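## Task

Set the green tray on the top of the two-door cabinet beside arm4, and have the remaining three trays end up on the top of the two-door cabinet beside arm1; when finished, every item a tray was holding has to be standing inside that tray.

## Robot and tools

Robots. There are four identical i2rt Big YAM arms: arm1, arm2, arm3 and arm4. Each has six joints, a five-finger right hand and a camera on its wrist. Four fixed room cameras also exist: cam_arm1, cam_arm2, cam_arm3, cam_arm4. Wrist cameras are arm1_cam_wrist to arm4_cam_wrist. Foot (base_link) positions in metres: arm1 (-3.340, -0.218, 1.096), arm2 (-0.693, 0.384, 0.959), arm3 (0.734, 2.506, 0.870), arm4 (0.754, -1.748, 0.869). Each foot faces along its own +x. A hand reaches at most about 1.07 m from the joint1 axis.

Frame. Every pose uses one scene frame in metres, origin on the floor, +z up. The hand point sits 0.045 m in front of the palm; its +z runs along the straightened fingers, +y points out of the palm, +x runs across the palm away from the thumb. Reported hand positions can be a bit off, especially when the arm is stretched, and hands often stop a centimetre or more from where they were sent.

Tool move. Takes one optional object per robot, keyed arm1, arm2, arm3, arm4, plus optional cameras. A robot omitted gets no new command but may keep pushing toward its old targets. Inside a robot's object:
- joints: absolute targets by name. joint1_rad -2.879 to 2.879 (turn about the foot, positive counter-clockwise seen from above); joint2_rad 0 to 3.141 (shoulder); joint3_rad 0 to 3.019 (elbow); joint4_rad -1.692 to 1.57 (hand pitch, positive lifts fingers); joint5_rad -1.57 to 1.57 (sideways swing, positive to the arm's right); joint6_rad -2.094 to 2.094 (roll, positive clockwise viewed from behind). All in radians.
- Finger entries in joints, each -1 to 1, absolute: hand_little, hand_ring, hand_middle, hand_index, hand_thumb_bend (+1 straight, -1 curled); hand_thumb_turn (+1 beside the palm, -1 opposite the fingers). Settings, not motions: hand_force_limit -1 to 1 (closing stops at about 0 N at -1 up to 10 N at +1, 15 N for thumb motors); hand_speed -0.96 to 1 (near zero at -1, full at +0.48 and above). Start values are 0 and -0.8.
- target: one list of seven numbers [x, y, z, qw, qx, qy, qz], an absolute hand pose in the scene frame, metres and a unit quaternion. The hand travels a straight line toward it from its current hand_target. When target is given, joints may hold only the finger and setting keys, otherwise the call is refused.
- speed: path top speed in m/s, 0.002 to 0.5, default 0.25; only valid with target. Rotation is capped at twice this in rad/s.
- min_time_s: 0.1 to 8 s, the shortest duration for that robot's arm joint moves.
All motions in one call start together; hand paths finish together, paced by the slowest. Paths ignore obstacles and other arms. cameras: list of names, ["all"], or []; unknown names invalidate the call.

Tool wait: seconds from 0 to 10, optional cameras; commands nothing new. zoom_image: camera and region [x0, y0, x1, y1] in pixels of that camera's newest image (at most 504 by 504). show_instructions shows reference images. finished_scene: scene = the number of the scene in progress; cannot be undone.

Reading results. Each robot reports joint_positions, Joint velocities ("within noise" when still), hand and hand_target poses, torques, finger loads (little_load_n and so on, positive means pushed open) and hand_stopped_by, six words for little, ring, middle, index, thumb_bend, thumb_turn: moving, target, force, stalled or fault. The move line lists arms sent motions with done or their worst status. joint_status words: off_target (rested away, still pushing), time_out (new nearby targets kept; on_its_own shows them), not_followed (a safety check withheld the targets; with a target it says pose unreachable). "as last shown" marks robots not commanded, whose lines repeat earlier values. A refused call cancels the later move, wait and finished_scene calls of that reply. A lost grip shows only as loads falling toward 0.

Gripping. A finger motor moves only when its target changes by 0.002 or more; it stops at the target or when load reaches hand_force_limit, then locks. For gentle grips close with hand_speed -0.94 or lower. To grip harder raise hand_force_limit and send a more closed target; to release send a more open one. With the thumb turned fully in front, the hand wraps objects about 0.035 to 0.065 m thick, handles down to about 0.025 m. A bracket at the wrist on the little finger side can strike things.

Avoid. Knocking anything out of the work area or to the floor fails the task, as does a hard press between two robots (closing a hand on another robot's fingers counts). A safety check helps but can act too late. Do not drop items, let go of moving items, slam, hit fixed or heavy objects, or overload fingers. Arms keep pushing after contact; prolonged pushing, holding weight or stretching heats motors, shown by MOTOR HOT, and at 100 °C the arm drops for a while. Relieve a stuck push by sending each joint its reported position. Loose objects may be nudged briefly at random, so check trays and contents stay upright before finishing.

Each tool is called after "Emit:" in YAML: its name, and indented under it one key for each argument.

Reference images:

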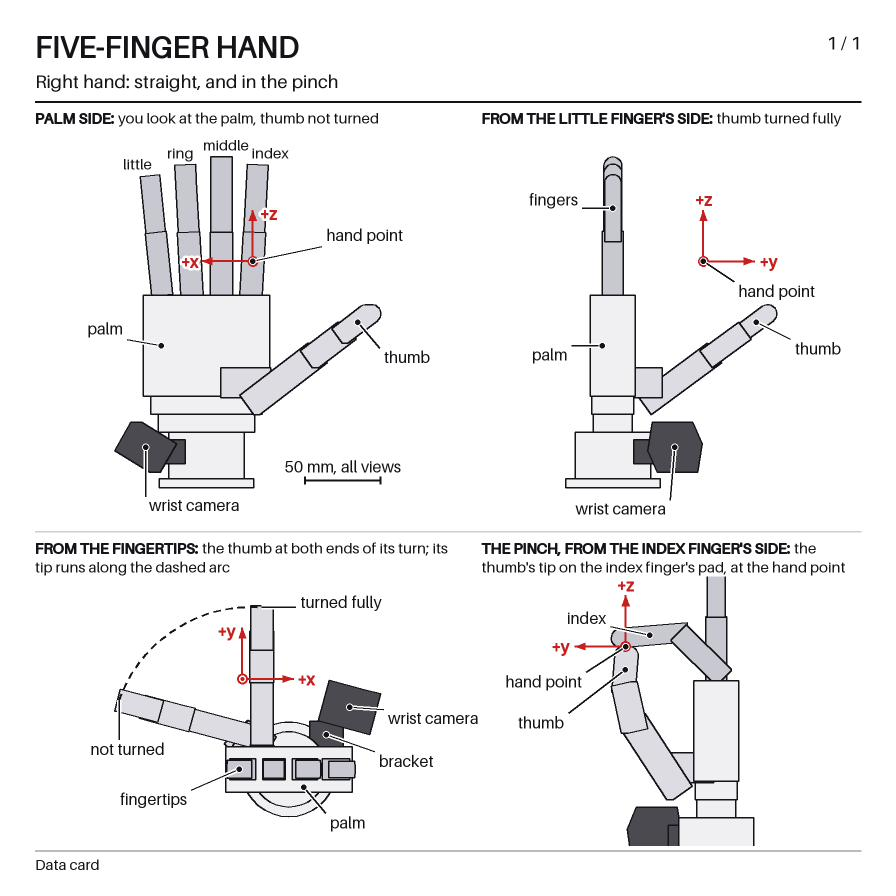

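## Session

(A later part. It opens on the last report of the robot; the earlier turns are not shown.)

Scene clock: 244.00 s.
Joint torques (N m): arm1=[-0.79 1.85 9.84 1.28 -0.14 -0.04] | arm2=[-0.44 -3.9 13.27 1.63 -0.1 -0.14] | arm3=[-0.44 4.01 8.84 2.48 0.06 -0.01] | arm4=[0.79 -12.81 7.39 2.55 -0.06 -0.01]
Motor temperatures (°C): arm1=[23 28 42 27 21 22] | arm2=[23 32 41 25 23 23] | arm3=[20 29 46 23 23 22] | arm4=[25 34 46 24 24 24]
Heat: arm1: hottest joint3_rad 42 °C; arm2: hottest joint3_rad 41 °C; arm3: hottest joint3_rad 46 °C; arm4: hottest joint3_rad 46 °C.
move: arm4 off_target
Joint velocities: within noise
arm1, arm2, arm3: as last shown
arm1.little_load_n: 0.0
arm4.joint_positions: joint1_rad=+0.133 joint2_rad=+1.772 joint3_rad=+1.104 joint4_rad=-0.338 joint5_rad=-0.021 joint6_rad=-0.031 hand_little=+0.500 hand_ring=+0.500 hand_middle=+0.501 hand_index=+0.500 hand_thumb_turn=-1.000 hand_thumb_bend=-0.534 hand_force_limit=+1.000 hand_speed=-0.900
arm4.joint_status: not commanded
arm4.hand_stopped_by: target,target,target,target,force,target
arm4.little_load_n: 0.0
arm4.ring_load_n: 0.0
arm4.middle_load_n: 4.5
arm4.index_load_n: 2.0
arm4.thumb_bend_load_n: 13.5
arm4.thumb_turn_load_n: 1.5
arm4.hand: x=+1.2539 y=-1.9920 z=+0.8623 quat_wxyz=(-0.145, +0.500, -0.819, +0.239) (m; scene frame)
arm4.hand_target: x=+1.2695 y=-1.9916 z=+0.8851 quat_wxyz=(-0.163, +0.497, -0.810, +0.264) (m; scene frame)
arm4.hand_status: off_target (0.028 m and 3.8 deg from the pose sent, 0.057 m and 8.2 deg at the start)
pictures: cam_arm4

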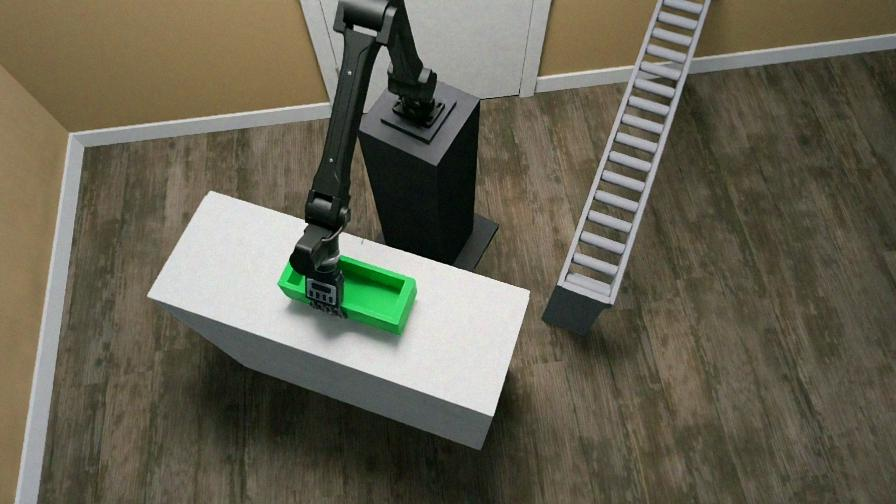

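Emit:
move:
  arm4: {"target": [1.266, -1.985, 0.860, -0.161, 0.498, -0.811, 0.261], "speed": 0.08}

Emit:
move:
  arm4: {"target": [1.265, -1.983, 0.842, -0.160, 0.499, -0.811, 0.259], "speed": 0.05}
  cameras: ["cam_arm4"]

Emit:
zoom_image:
  camera: "cam_arm4"
  region: [240, 210, 450, 360]

Scene clock: 246.57 s.
Joint torques (N m): arm1=[-0.5 2.2 9.96 1.24 -0.15 -0.03] | arm2=[-0.44 -3.9 13.27 1.63 -0.1 -0.14] | arm3=[-0.44 4.01 8.83 2.45 0.06 -0.01] | arm4=[0.97 -11.75 7.21 2.63 -0.05 -0.01]
Motor temperatures (°C): arm1=[23 28 42 27 21 22] | arm2=[23 32 41 25 23 23] | arm3=[20 29 46 23 23 22] | arm4=[25 33 46 24 24 24]
Heat: arm1: hottest joint3_rad 42 °C; arm2: hottest joint3_rad 41 °C; arm3: hottest joint3_rad 46 °C; arm4: hottest joint3_rad 46 °C.
move: arm4 off_target
Joint velocities: within noise
arm1, arm2, arm3: as last shown
arm3.ring_load_n: 0.5
arm4.joint_positions: joint1_rad=+0.138 joint2_rad=+1.787 joint3_rad=+1.069 joint4_rad=-0.281 joint5_rad=-0.017 joint6_rad=-0.025 hand_little=+0.500 hand_ring=+0.500 hand_middle=+0.501 hand_index=+0.500 hand_thumb_turn=-1.000 hand_thumb_bend=-0.534 hand_force_limit=+1.000 hand_speed=-0.900
arm4.joint_status: not commanded
arm4.hand_stopped_by: target,target,target,target,force,target
arm4.little_load_n: 0.0
arm4.ring_load_n: 0.0
arm4.middle_load_n: 5.0
arm4.index_load_n: 2.0
arm4.thumb_bend_load_n: 14.0
arm4.thumb_turn_load_n: 1.0
arm4.hand: x=+1.2506 y=-1.9873 z=+0.8460 quat_wxyz=(-0.147, +0.500, -0.819, +0.242) (m; scene frame)
arm4.hand_target: x=+1.2655 y=-1.9847 z=+0.8602 quat_wxyz=(-0.161, +0.498, -0.811, +0.261) (m; scene frame)
arm4.hand_status: off_target (0.021 m and 2.9 deg from the pose sent, 0.014 m and 3.3 deg at the start)
pictures: none

Scene clock: 247.57 s.
Joint torques (N m): arm1=[-0.44 1.85 9.87 1.42 -0.15 -0.04] | arm2=[-0.44 -3.96 13.29 1.63 -0.1 -0.14] | arm3=[-0.38 4.01 8.83 2.47 0.07 -0.01] | arm4=[0.91 -11.46 6.78 2.63 -0.04 -0.03]
Motor temperatures (°C): arm1=[23 28 42 27 21 22] | arm2=[23 32 41 25 23 23] | arm3=[20 29 46 23 23 22] | arm4=[25 33 46 24 24 24]
Heat: arm1: hottest joint3_rad 42 °C; arm2: hottest joint3_rad 41 °C; arm3: hottest joint3_rad 46 °C; arm4: hottest joint3_rad 46 °C.
move: arm4 off_target
Joint velocities: within noise
arm1, arm2, arm3: as last shown
arm3.ring_load_n: 0.0
arm4.joint_positions: joint1_rad=+0.140 joint2_rad=+1.814 joint3_rad=+1.056 joint4_rad=-0.241 joint5_rad=-0.017 joint6_rad=-0.024 hand_little=+0.500 hand_ring=+0.500 hand_middle=+0.501 hand_index=+0.500 hand_thumb_turn=-1.000 hand_thumb_bend=-0.534 hand_force_limit=+1.000 hand_speed=-0.900
arm4.joint_status: not commanded
arm4.hand_stopped_by: target,target,target,target,force,target
arm4.little_load_n: 0.0
arm4.ring_load_n: 0.0
arm4.middle_load_n: 4.5
arm4.index_load_n: 2.0
arm4.thumb_bend_load_n: 12.5
arm4.thumb_turn_load_n: 1.0
arm4.hand: x=+1.2508 y=-1.9863 z=+0.8309 quat_wxyz=(-0.147, +0.499, -0.819, +0.242) (m; scene frame)
arm4.hand_target: x=+1.2647 y=-1.9828 z=+0.8422 quat_wxyz=(-0.160, +0.499, -0.811, +0.259) (m; scene frame)
arm4.hand_status: off_target (0.018 m and 2.6 deg from the pose sent, 0.016 m and 2.7 deg at the start)
pictures: cam_arm4

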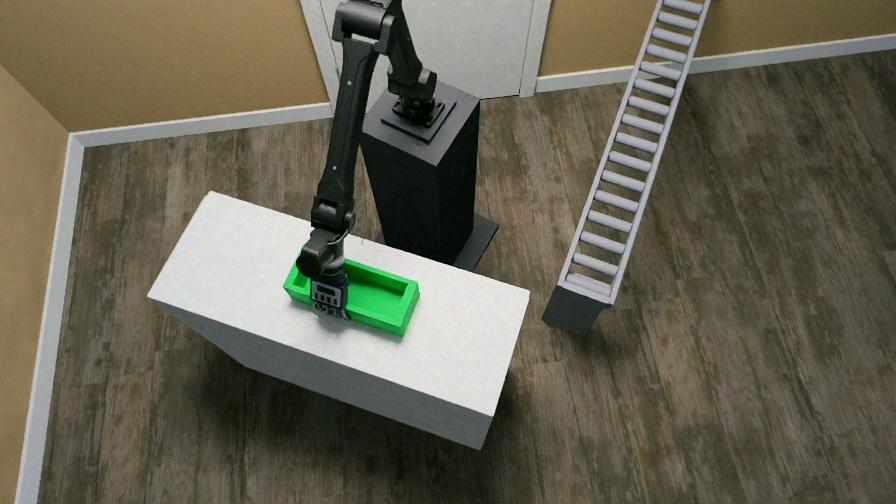

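Scaled by 2.400 from the camera's 896x504 image, which has a finer 1280x720 frame.

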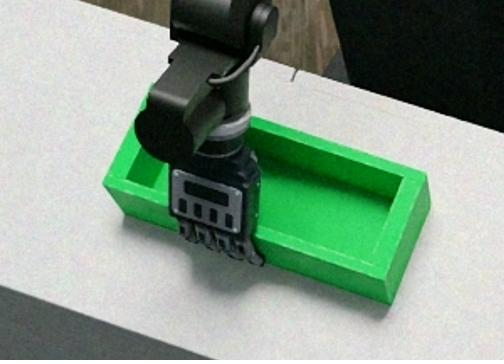

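Emit:
move:
  arm4: {"target": [1.264, -1.982, 0.832, -0.159, 0.499, -0.812, 0.258], "speed": 0.04}
  cameras: ["cam_arm4"]

Emit:
zoom_image:
  camera: "cam_arm4"
  region: [270, 230, 430, 350]

Scene clock: 249.83 s.
Joint torques (N m): arm1=[-0.44 2.08 9.84 1.32 -0.16 -0.05] | arm2=[-0.44 -3.9 13.29 1.65 -0.1 -0.14] | arm3=[-0.44 4.07 8.83 2.47 0.06 -0.01] | arm4=[1.08 -10.58 6.11 2.85 -0.03 -0.01]
Motor temperatures (°C): arm1=[23 28 42 27 21 22] | arm2=[23 32 41 25 23 23] | arm3=[20 29 46 23 23 22] | arm4=[25 33 45 24 24 24]
Heat: arm1: hottest joint3_rad 42 °C; arm2: hottest joint3_rad 41 °C; arm3: hottest joint3_rad 46 °C; arm4: hottest joint3_rad 45 °C.
move: arm4 off_target
Joint velocities: within noise
arm1, arm2, arm3: as last shown
arm2.index_load_n: 0.5
arm4.joint_positions: joint1_rad=+0.141 joint2_rad=+1.817 joint3_rad=+1.056 joint4_rad=-0.224 joint5_rad=-0.015 joint6_rad=-0.024 hand_little=+0.500 hand_ring=+0.500 hand_middle=+0.500 hand_index=+0.500 hand_thumb_turn=-1.000 hand_thumb_bend=-0.534 hand_force_limit=+1.000 hand_speed=-0.900
arm4.joint_status: not commanded
arm4.hand_stopped_by: target,target,target,target,force,target
arm4.little_load_n: 0.0
arm4.ring_load_n: 0.0
arm4.middle_load_n: 1.5
arm4.index_load_n: 1.0
arm4.thumb_bend_load_n: 12.5
arm4.thumb_turn_load_n: 1.5
arm4.hand: x=+1.2541 y=-1.9880 z=+0.8307 quat_wxyz=(-0.150, +0.499, -0.817, +0.248) (m; scene frame)
arm4.hand_target: x=+1.2638 y=-1.9820 z=+0.8322 quat_wxyz=(-0.159, +0.499, -0.812, +0.258) (m; scene frame)
arm4.hand_status: off_target (0.012 m and 1.7 deg from the pose sent, 0.014 m and 2.4 deg at the start)
pictures: cam_arm4

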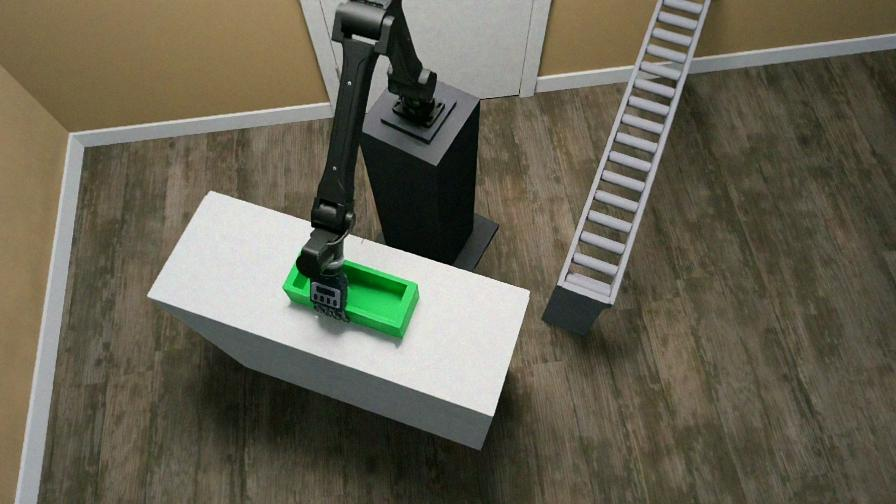

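Scaled by 3.150 from the camera's 896x504 image, which has a finer 1280x720 frame.

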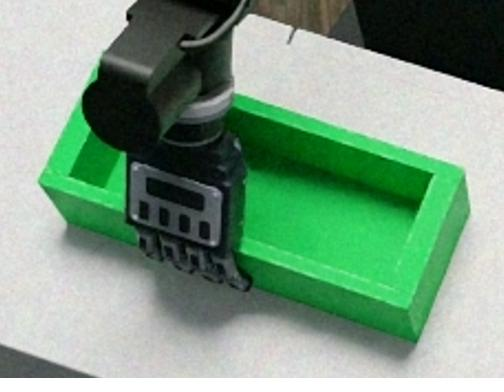

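Emit:
move:
  arm4: {"joints": {"hand_speed": -0.85, "hand_thumb_bend": 0.0}}
  cameras: ["cam_arm4", "arm4_cam_wrist"]

Emit:
zoom_image:
  camera: "cam_arm4"
  region: [270, 230, 430, 350]

Scene clock: 255.00 s.
Joint torques (N m): arm1=[-0.09 1.55 9.88 1.39 -0.15 -0.04] | arm2=[-0.44 -3.9 13.29 1.63 -0.1 -0.14] | arm3=[-0.44 4.01 8.84 2.48 0.06 -0.01] | arm4=[0.97 -10.58 6.19 2.22 -0.08 -0.01]
Motor temperatures (°C): arm1=[23 28 42 27 21 22] | arm2=[23 32 42 25 23 23] | arm3=[20 29 46 23 23 22] | arm4=[25 34 44 24 24 24]
Heat: arm1: hottest joint3_rad 42 °C; arm2: hottest joint3_rad 42 °C; arm3: hottest joint3_rad 46 °C; arm4: hottest joint3_rad 44 °C.
move: arm4 done
Joint velocities: within noise
arm1, arm3: as last shown
arm1.thumb_bend_load_n: 0.5
arm2.joint_positions: joint1_rad=+1.038 joint2_rad=+1.003 joint3_rad=+1.249 joint4_rad=-0.488 joint5_rad=+0.049 joint6_rad=-0.064 hand_little=+0.500 hand_ring=+0.500 hand_middle=+0.500 hand_index=+0.500 hand_thumb_turn=-1.000 hand_thumb_bend=-0.360 hand_force_limit=+1.000 hand_speed=+1.000
arm2.joint_status: not commanded
arm2.hand_stopped_by: target,target,target,target,target,target
arm2.little_load_n: 0.0
arm2.ring_load_n: 0.0
arm2.middle_load_n: 0.0
arm2.index_load_n: 0.0
arm2.thumb_bend_load_n: 0.0
arm2.thumb_turn_load_n: 0.0
arm2.hand: x=-0.9294 y=-0.0525 z=+1.4105 quat_wxyz=(-0.208, +0.198, +0.764, -0.578) (m; scene frame)
arm2.hand_target: x=-0.9250 y=-0.0533 z=+1.4396 quat_wxyz=(-0.213, +0.189, +0.753, -0.594) (m; scene frame)
arm2.hand_status: not commanded
arm3.middle_load_n: -0.5
arm4.joint_positions: joint1_rad=+0.142 joint2_rad=+1.818 joint3_rad=+1.056 joint4_rad=-0.210 joint5_rad=-0.014 joint6_rad=-0.023 hand_little=+0.500 hand_ring=+0.500 hand_middle=+0.500 hand_index=+0.500 hand_thumb_turn=-1.000 hand_thumb_bend=+0.000 hand_force_limit=+1.000 hand_speed=-0.850
arm4.joint_status: all done
arm4.hand_stopped_by: target,target,target,target,target,target
arm4.little_load_n: 0.0
arm4.ring_load_n: 0.0
arm4.middle_load_n: 0.0
arm4.index_load_n: 0.0
arm4.thumb_bend_load_n: 0.0
arm4.thumb_turn_load_n: 0.0
arm4.hand: x=+1.2574 y=-1.9895 z=+0.8319 quat_wxyz=(-0.153, +0.497, -0.815, +0.254) (m; scene frame)
arm4.hand_target: x=+1.2638 y=-1.9820 z=+0.8323 quat_wxyz=(-0.159, +0.499, -0.812, +0.258) (m; scene frame)
arm4.hand_status: not commanded
pictures: arm4_cam_wrist, cam_arm4
camera_calibration:
arm4_cam_wrist: T_world_to_cam=[[-0.839872, 0.169507, -0.515639, 1.81814], [-0.00680685, 0.946623, 0.322272, 1.6253], [0.542742, 0.274177, -0.793888, 0.637617], [0, 0, 0, 1]] pos_world=[1.192, -2.02155, 0.919908]

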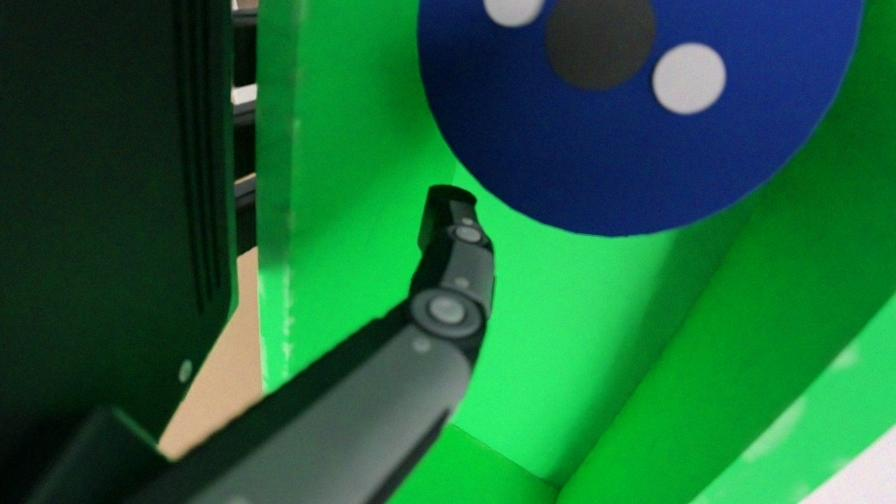

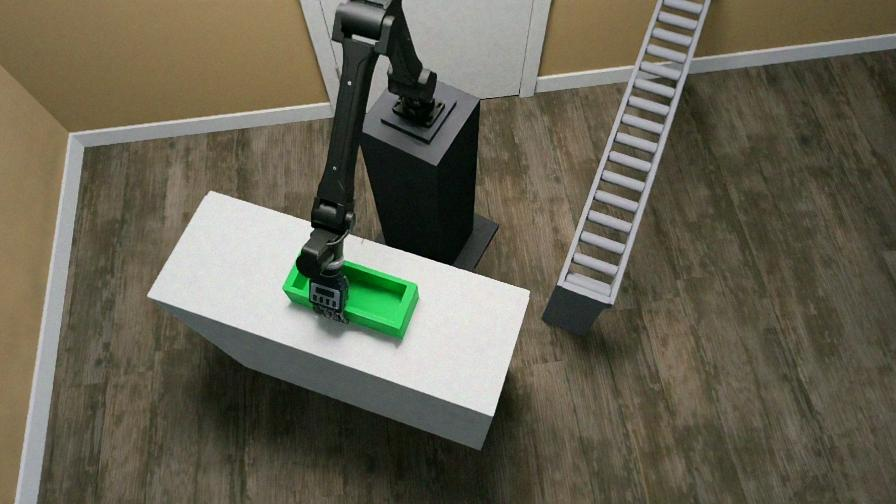

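Scaled by 3.150 from the camera's 896x504 image, which has a finer 1280x720 frame.

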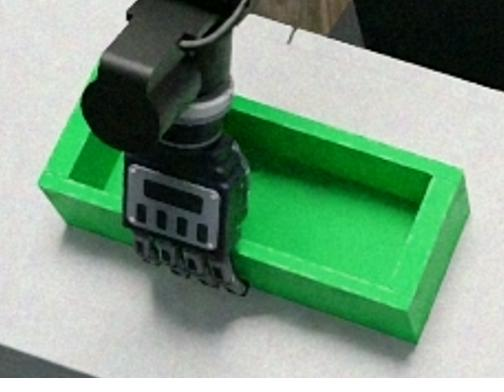

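Emit:
move:
  arm4: {"target": [1.280, -1.986, 0.90, -0.158, 0.499, -0.812, 0.256], "speed": 0.08}
  cameras: ["arm4_cam_wrist"]

Emit:
move:
  arm4: {"target": [1.275, -1.985, 1.02, -0.158, 0.499, -0.812, 0.256], "speed": 0.15}
  cameras: ["cam_arm4", "arm4_cam_wrist"]

Emit:
zoom_image:
  camera: "cam_arm4"
  region: [260, 220, 430, 350]

Scene clock: 258.30 s.
Joint torques (N m): arm1=[-0.73 1.85 9.88 1.29 -0.13 -0.04] | arm2=[-0.44 -3.96 13.27 1.65 -0.1 -0.14] | arm3=[-0.44 4.01 8.83 2.45 0.06 -0.01] | arm4=[0.97 -11.22 11.1 0.94 -0.02 0]
Motor temperatures (°C): arm1=[23 28 42 27 21 22] | arm2=[23 32 42 25 23 23] | arm3=[20 29 46 23 23 22] | arm4=[25 34 43 24 24 24]
Heat: arm1: hottest joint3_rad 42 °C; arm2: hottest joint3_rad 42 °C; arm3: hottest joint3_rad 46 °C; arm4: hottest joint3_rad 43 °C.
move: arm4 off_target
Joint velocities: within noise
arm1.joint_positions: joint1_rad=+0.588 joint2_rad=+0.639 joint3_rad=+1.447 joint4_rad=-1.523 joint5_rad=-0.074 joint6_rad=-1.473 hand_little=+1.000 hand_ring=+1.000 hand_middle=+1.000 hand_index=+1.000 hand_thumb_turn=+1.000 hand_thumb_bend=+1.000 hand_force_limit=+0.000 hand_speed=-0.800
arm1.joint_status: not commanded
arm1.hand_stopped_by: target,target,target,target,target,target
arm1.little_load_n: 0.0
arm1.ring_load_n: 0.0
arm1.middle_load_n: 0.0
arm1.index_load_n: 0.0
arm1.thumb_bend_load_n: 0.0
arm1.thumb_turn_load_n: 0.0
arm1.hand: x=-3.5329 y=-0.2990 z=+1.5769 quat_wxyz=(+0.378, +0.241, -0.877, +0.172) (m; scene frame)
arm1.hand_target: x=-3.5321 y=-0.2984 z=+1.5850 quat_wxyz=(+0.386, +0.241, -0.873, +0.176) (m; scene frame)
arm1.hand_status: not commanded
arm2: as last shown
arm3.joint_positions: joint1_rad=-0.041 joint2_rad=+0.614 joint3_rad=+1.498 joint4_rad=-1.403 joint5_rad=+0.212 joint6_rad=-1.404 hand_little=+1.000 hand_ring=+1.000 hand_middle=+1.000 hand_index=+1.000 hand_thumb_turn=+1.000 hand_thumb_bend=+1.000 hand_force_limit=+0.000 hand_speed=-0.800
arm3.joint_status: not commanded
arm3.hand_stopped_by: target,target,target,target,target,target
arm3.little_load_n: 0.0
arm3.ring_load_n: 0.0
arm3.middle_load_n: 0.0
arm3.index_load_n: 0.0
arm3.thumb_bend_load_n: 0.0
arm3.thumb_turn_load_n: 0.0
arm3.hand: x=+0.9493 y=+2.5208 z=+1.4083 quat_wxyz=(-0.087, +0.856, +0.103, +0.499) (m; scene frame)
arm3.hand_target: x=+0.9480 y=+2.5200 z=+1.4182 quat_wxyz=(-0.091, +0.850, +0.101, +0.509) (m; scene frame)
arm3.hand_status: not commanded
arm4.joint_positions: joint1_rad=+0.149 joint2_rad=+1.749 joint3_rad=+1.111 joint4_rad=-0.375 joint5_rad=-0.011 joint6_rad=-0.017 hand_little=+0.500 hand_ring=+0.500 hand_middle=+0.500 hand_index=+0.500 hand_thumb_turn=-1.000 hand_thumb_bend=+0.000 hand_force_limit=+1.000 hand_speed=-0.850
arm4.joint_status: not commanded
arm4.hand_stopped_by: target,target,target,target,target,target
arm4.little_load_n: 0.5
arm4.ring_load_n: 0.0
arm4.middle_load_n: 0.0
arm4.index_load_n: 0.0
arm4.thumb_bend_load_n: 0.0
arm4.thumb_turn_load_n: 0.0
arm4.hand: x=+1.2549 y=-1.9837 z=+0.8741 quat_wxyz=(-0.143, +0.501, -0.820, +0.236) (m; scene frame)
arm4.hand_target: x=+1.2788 y=-1.9853 z=+0.9005 quat_wxyz=(-0.158, +0.499, -0.812, +0.256) (m; scene frame)
arm4.hand_status: off_target (0.036 m and 3.0 deg from the pose sent, 0.072 m and 0.8 deg at the start)
pictures: arm4_cam_wrist
camera_calibration:
arm4_cam_wrist: T_world_to_cam=[[-0.858021, 0.179165, -0.481353, 1.84871], [0.0044012, 0.939716, 0.341928, 1.56116], [0.513596, 0.291262, -0.807084, 0.752963], [0, 0, 0, 1]] pos_world=[1.19264, -2.01758, 0.963784]

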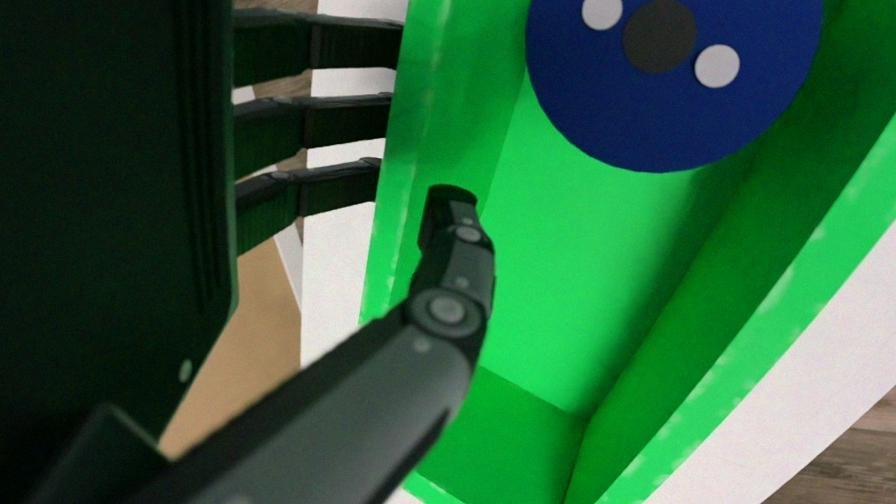

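Scene clock: 259.90 s.
Joint torques (N m): arm1=[-0.73 1.9 9.8 1.35 -0.17 -0.04] | arm2=[-0.44 -3.9 13.27 1.63 -0.1 -0.15] | arm3=[-0.38 4.01 8.84 2.48 0.07 -0.01] | arm4=[0.79 -10.46 12.79 0.87 -0.11 -0.05]
Motor temperatures (°C): arm1=[23 28 42 27 21 22] | arm2=[23 32 42 25 23 23] | arm3=[20 29 46 23 23 22] | arm4=[25 33 44 24 24 24]
Heat: arm1: hottest joint3_rad 42 °C; arm2: hottest joint3_rad 42 °C; arm3: hottest joint3_rad 46 °C; arm4: hottest joint3_rad 44 °C.
move: arm4 off_target
Joint velocities: within noise
arm1, arm2, arm3: as last shown
arm1.middle_load_n: -0.5
arm4.joint_positions: joint1_rad=+0.149 joint2_rad=+1.604 joint3_rad=+1.265 joint4_rad=-0.678 joint5_rad=-0.011 joint6_rad=-0.017 hand_little=+0.500 hand_ring=+0.500 hand_middle=+0.500 hand_index=+0.500 hand_thumb_turn=-1.000 hand_thumb_bend=+0.000 hand_force_limit=+1.000 hand_speed=-0.850
arm4.joint_status: not commanded
arm4.hand_stopped_by: target,target,target,target,target,target
arm4.little_load_n: 0.0
arm4.ring_load_n: 0.0
arm4.middle_load_n: 0.0
arm4.index_load_n: 0.0
arm4.thumb_bend_load_n: 0.0
arm4.thumb_turn_load_n: 0.5
arm4.hand: x=+1.2540 y=-1.9828 z=+0.9900 quat_wxyz=(-0.142, +0.501, -0.821, +0.235) (m; scene frame)
arm4.hand_target: x=+1.2736 y=-1.9842 z=+1.0203 quat_wxyz=(-0.159, +0.499, -0.812, +0.256) (m; scene frame)
arm4.hand_status: off_target (0.037 m and 3.2 deg from the pose sent, 0.147 m and 3.0 deg at the start)
pictures: arm4_cam_wrist, cam_arm4
camera_calibration:
arm4_cam_wrist: T_world_to_cam=[[-0.859397, 0.18027, -0.478477, 1.90469], [0.00567498, 0.939093, 0.343618, 1.51633], [0.511278, 0.292589, -0.808076, 0.853232], [0, 0, 0, 1]] pos_world=[1.19204, -2.01698, 1.07979]

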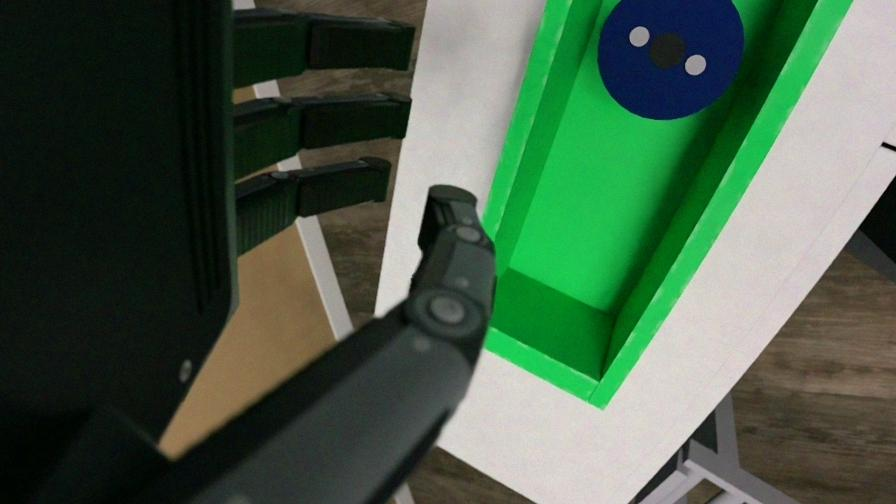

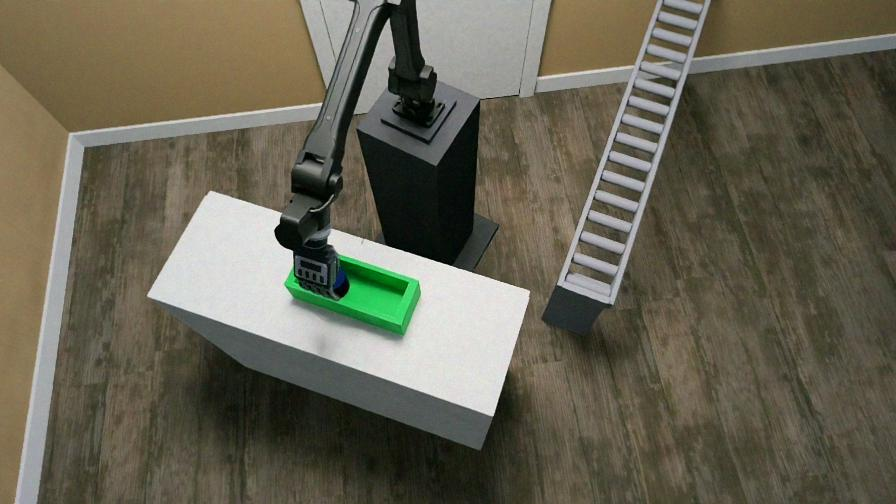

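Scaled by 2.965 from the camera's 896x504 image, which has a finer 1280x720 frame.

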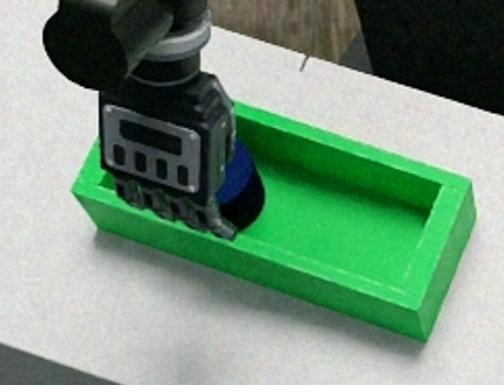

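Emit:
move:
  cameras: ["cam_arm1", "cam_arm4"]

Emit:
zoom_image:
  camera: "cam_arm1"
  region: [270, 180, 460, 260]

Scene clock: 260.70 s.
Joint torques (N m): arm1=[-0.5 1.96 9.83 1.33 -0.13 -0.04] | arm2=[-0.44 -3.96 13.29 1.63 -0.1 -0.14] | arm3=[-0.44 4.07 8.84 2.48 0.06 -0.01] | arm4=[0.79 -10.4 12.78 0.88 -0.11 -0.04]
Motor temperatures (°C): arm1=[23 28 42 27 21 22] | arm2=[23 32 42 25 23 23] | arm3=[20 29 46 23 23 22] | arm4=[25 33 44 24 24 24]
Heat: arm1: hottest joint3_rad 42 °C; arm2: hottest joint3_rad 42 °C; arm3: hottest joint3_rad 46 °C; arm4: hottest joint3_rad 44 °C.
Joint velocities: within noise
arm1.joint_positions: joint1_rad=+0.588 joint2_rad=+0.639 joint3_rad=+1.447 joint4_rad=-1.523 joint5_rad=-0.074 joint6_rad=-1.473 hand_little=+1.000 hand_ring=+1.000 hand_middle=+1.000 hand_index=+1.000 hand_thumb_turn=+1.000 hand_thumb_bend=+1.000 hand_force_limit=+0.000 hand_speed=-0.800
arm1.joint_status: not commanded
arm1.hand_stopped_by: target,target,target,target,target,target
arm1.little_load_n: 0.0
arm1.ring_load_n: 0.0
arm1.middle_load_n: 0.0
arm1.index_load_n: 0.0
arm1.thumb_bend_load_n: 0.0
arm1.thumb_turn_load_n: 0.0
arm1.hand: x=-3.5329 y=-0.2990 z=+1.5769 quat_wxyz=(+0.378, +0.241, -0.877, +0.172) (m; scene frame)
arm1.hand_target: x=-3.5321 y=-0.2984 z=+1.5850 quat_wxyz=(+0.386, +0.241, -0.873, +0.176) (m; scene frame)
arm1.hand_status: not commanded
arm2.joint_positions: joint1_rad=+1.038 joint2_rad=+1.003 joint3_rad=+1.249 joint4_rad=-0.488 joint5_rad=+0.049 joint6_rad=-0.064 hand_little=+0.500 hand_ring=+0.500 hand_middle=+0.500 hand_index=+0.500 hand_thumb_turn=-1.000 hand_thumb_bend=-0.360 hand_force_limit=+1.000 hand_speed=+1.000
arm2.joint_status: not commanded
arm2.hand_stopped_by: target,target,target,target,target,target
arm2.little_load_n: 0.0
arm2.ring_load_n: 0.0
arm2.middle_load_n: 0.0
arm2.index_load_n: 0.0
arm2.thumb_bend_load_n: 0.0
arm2.thumb_turn_load_n: 0.0
arm2.hand: x=-0.9294 y=-0.0525 z=+1.4105 quat_wxyz=(-0.208, +0.198, +0.764, -0.578) (m; scene frame)
arm2.hand_target: x=-0.9250 y=-0.0533 z=+1.4396 quat_wxyz=(-0.213, +0.189, +0.753, -0.594) (m; scene frame)
arm2.hand_status: not commanded
arm3.joint_positions: joint1_rad=-0.041 joint2_rad=+0.614 joint3_rad=+1.498 joint4_rad=-1.403 joint5_rad=+0.212 joint6_rad=-1.404 hand_little=+1.000 hand_ring=+1.000 hand_middle=+1.000 hand_index=+1.000 hand_thumb_turn=+1.000 hand_thumb_bend=+1.000 hand_force_limit=+0.000 hand_speed=-0.800
arm3.joint_status: not commanded
arm3.hand_stopped_by: target,target,target,target,target,target
arm3.little_load_n: 0.0
arm3.ring_load_n: 0.0
arm3.middle_load_n: 0.0
arm3.index_load_n: 0.0
arm3.thumb_bend_load_n: 0.0
arm3.thumb_turn_load_n: 0.0
arm3.hand: x=+0.9493 y=+2.5208 z=+1.4083 quat_wxyz=(-0.087, +0.856, +0.103, +0.499) (m; scene frame)
arm3.hand_target: x=+0.9480 y=+2.5200 z=+1.4182 quat_wxyz=(-0.091, +0.850, +0.101, +0.509) (m; scene frame)
arm3.hand_status: not commanded
arm4.joint_positions: joint1_rad=+0.149 joint2_rad=+1.604 joint3_rad=+1.265 joint4_rad=-0.678 joint5_rad=-0.011 joint6_rad=-0.017 hand_little=+0.500 hand_ring=+0.500 hand_middle=+0.500 hand_index=+0.500 hand_thumb_turn=-1.000 hand_thumb_bend=+0.000 hand_force_limit=+1.000 hand_speed=-0.850
arm4.joint_status: not commanded
arm4.hand_stopped_by: target,target,target,target,target,target
arm4.little_load_n: 0.0
arm4.ring_load_n: 0.0
arm4.middle_load_n: 0.0
arm4.index_load_n: 0.0
arm4.thumb_bend_load_n: 0.0
arm4.thumb_turn_load_n: 0.0
arm4.hand: x=+1.2540 y=-1.9828 z=+0.9900 quat_wxyz=(-0.142, +0.501, -0.821, +0.235) (m; scene frame)
arm4.hand_target: x=+1.2736 y=-1.9843 z=+1.0203 quat_wxyz=(-0.159, +0.499, -0.812, +0.256) (m; scene frame)
arm4.hand_status: off_target (0.037 m and 3.2 deg from the pose sent, 0.147 m and 3.0 deg at the start)
pictures: cam_arm1, cam_arm4

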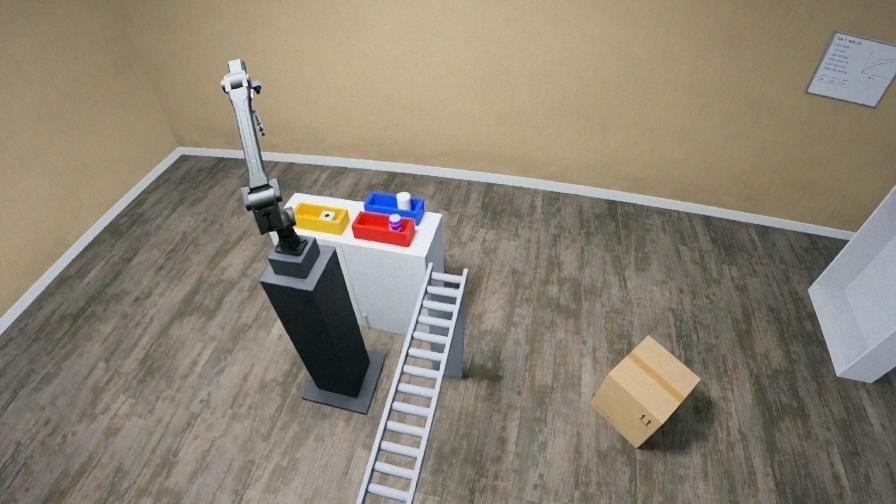

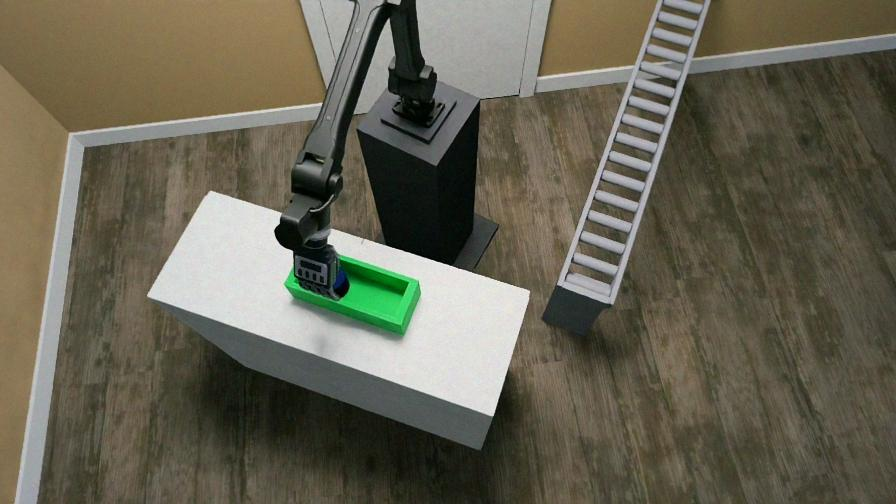

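Scaled by 2.653 from the camera's 896x504 image, which has a finer 1280x720 frame.

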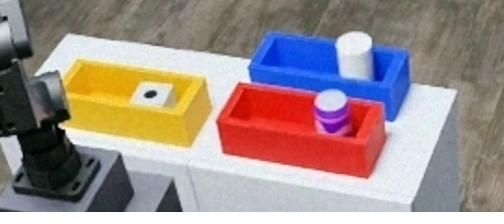

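All good.

Emit:
finished_scene:
  scene: 2

The scene is finished: the task was done.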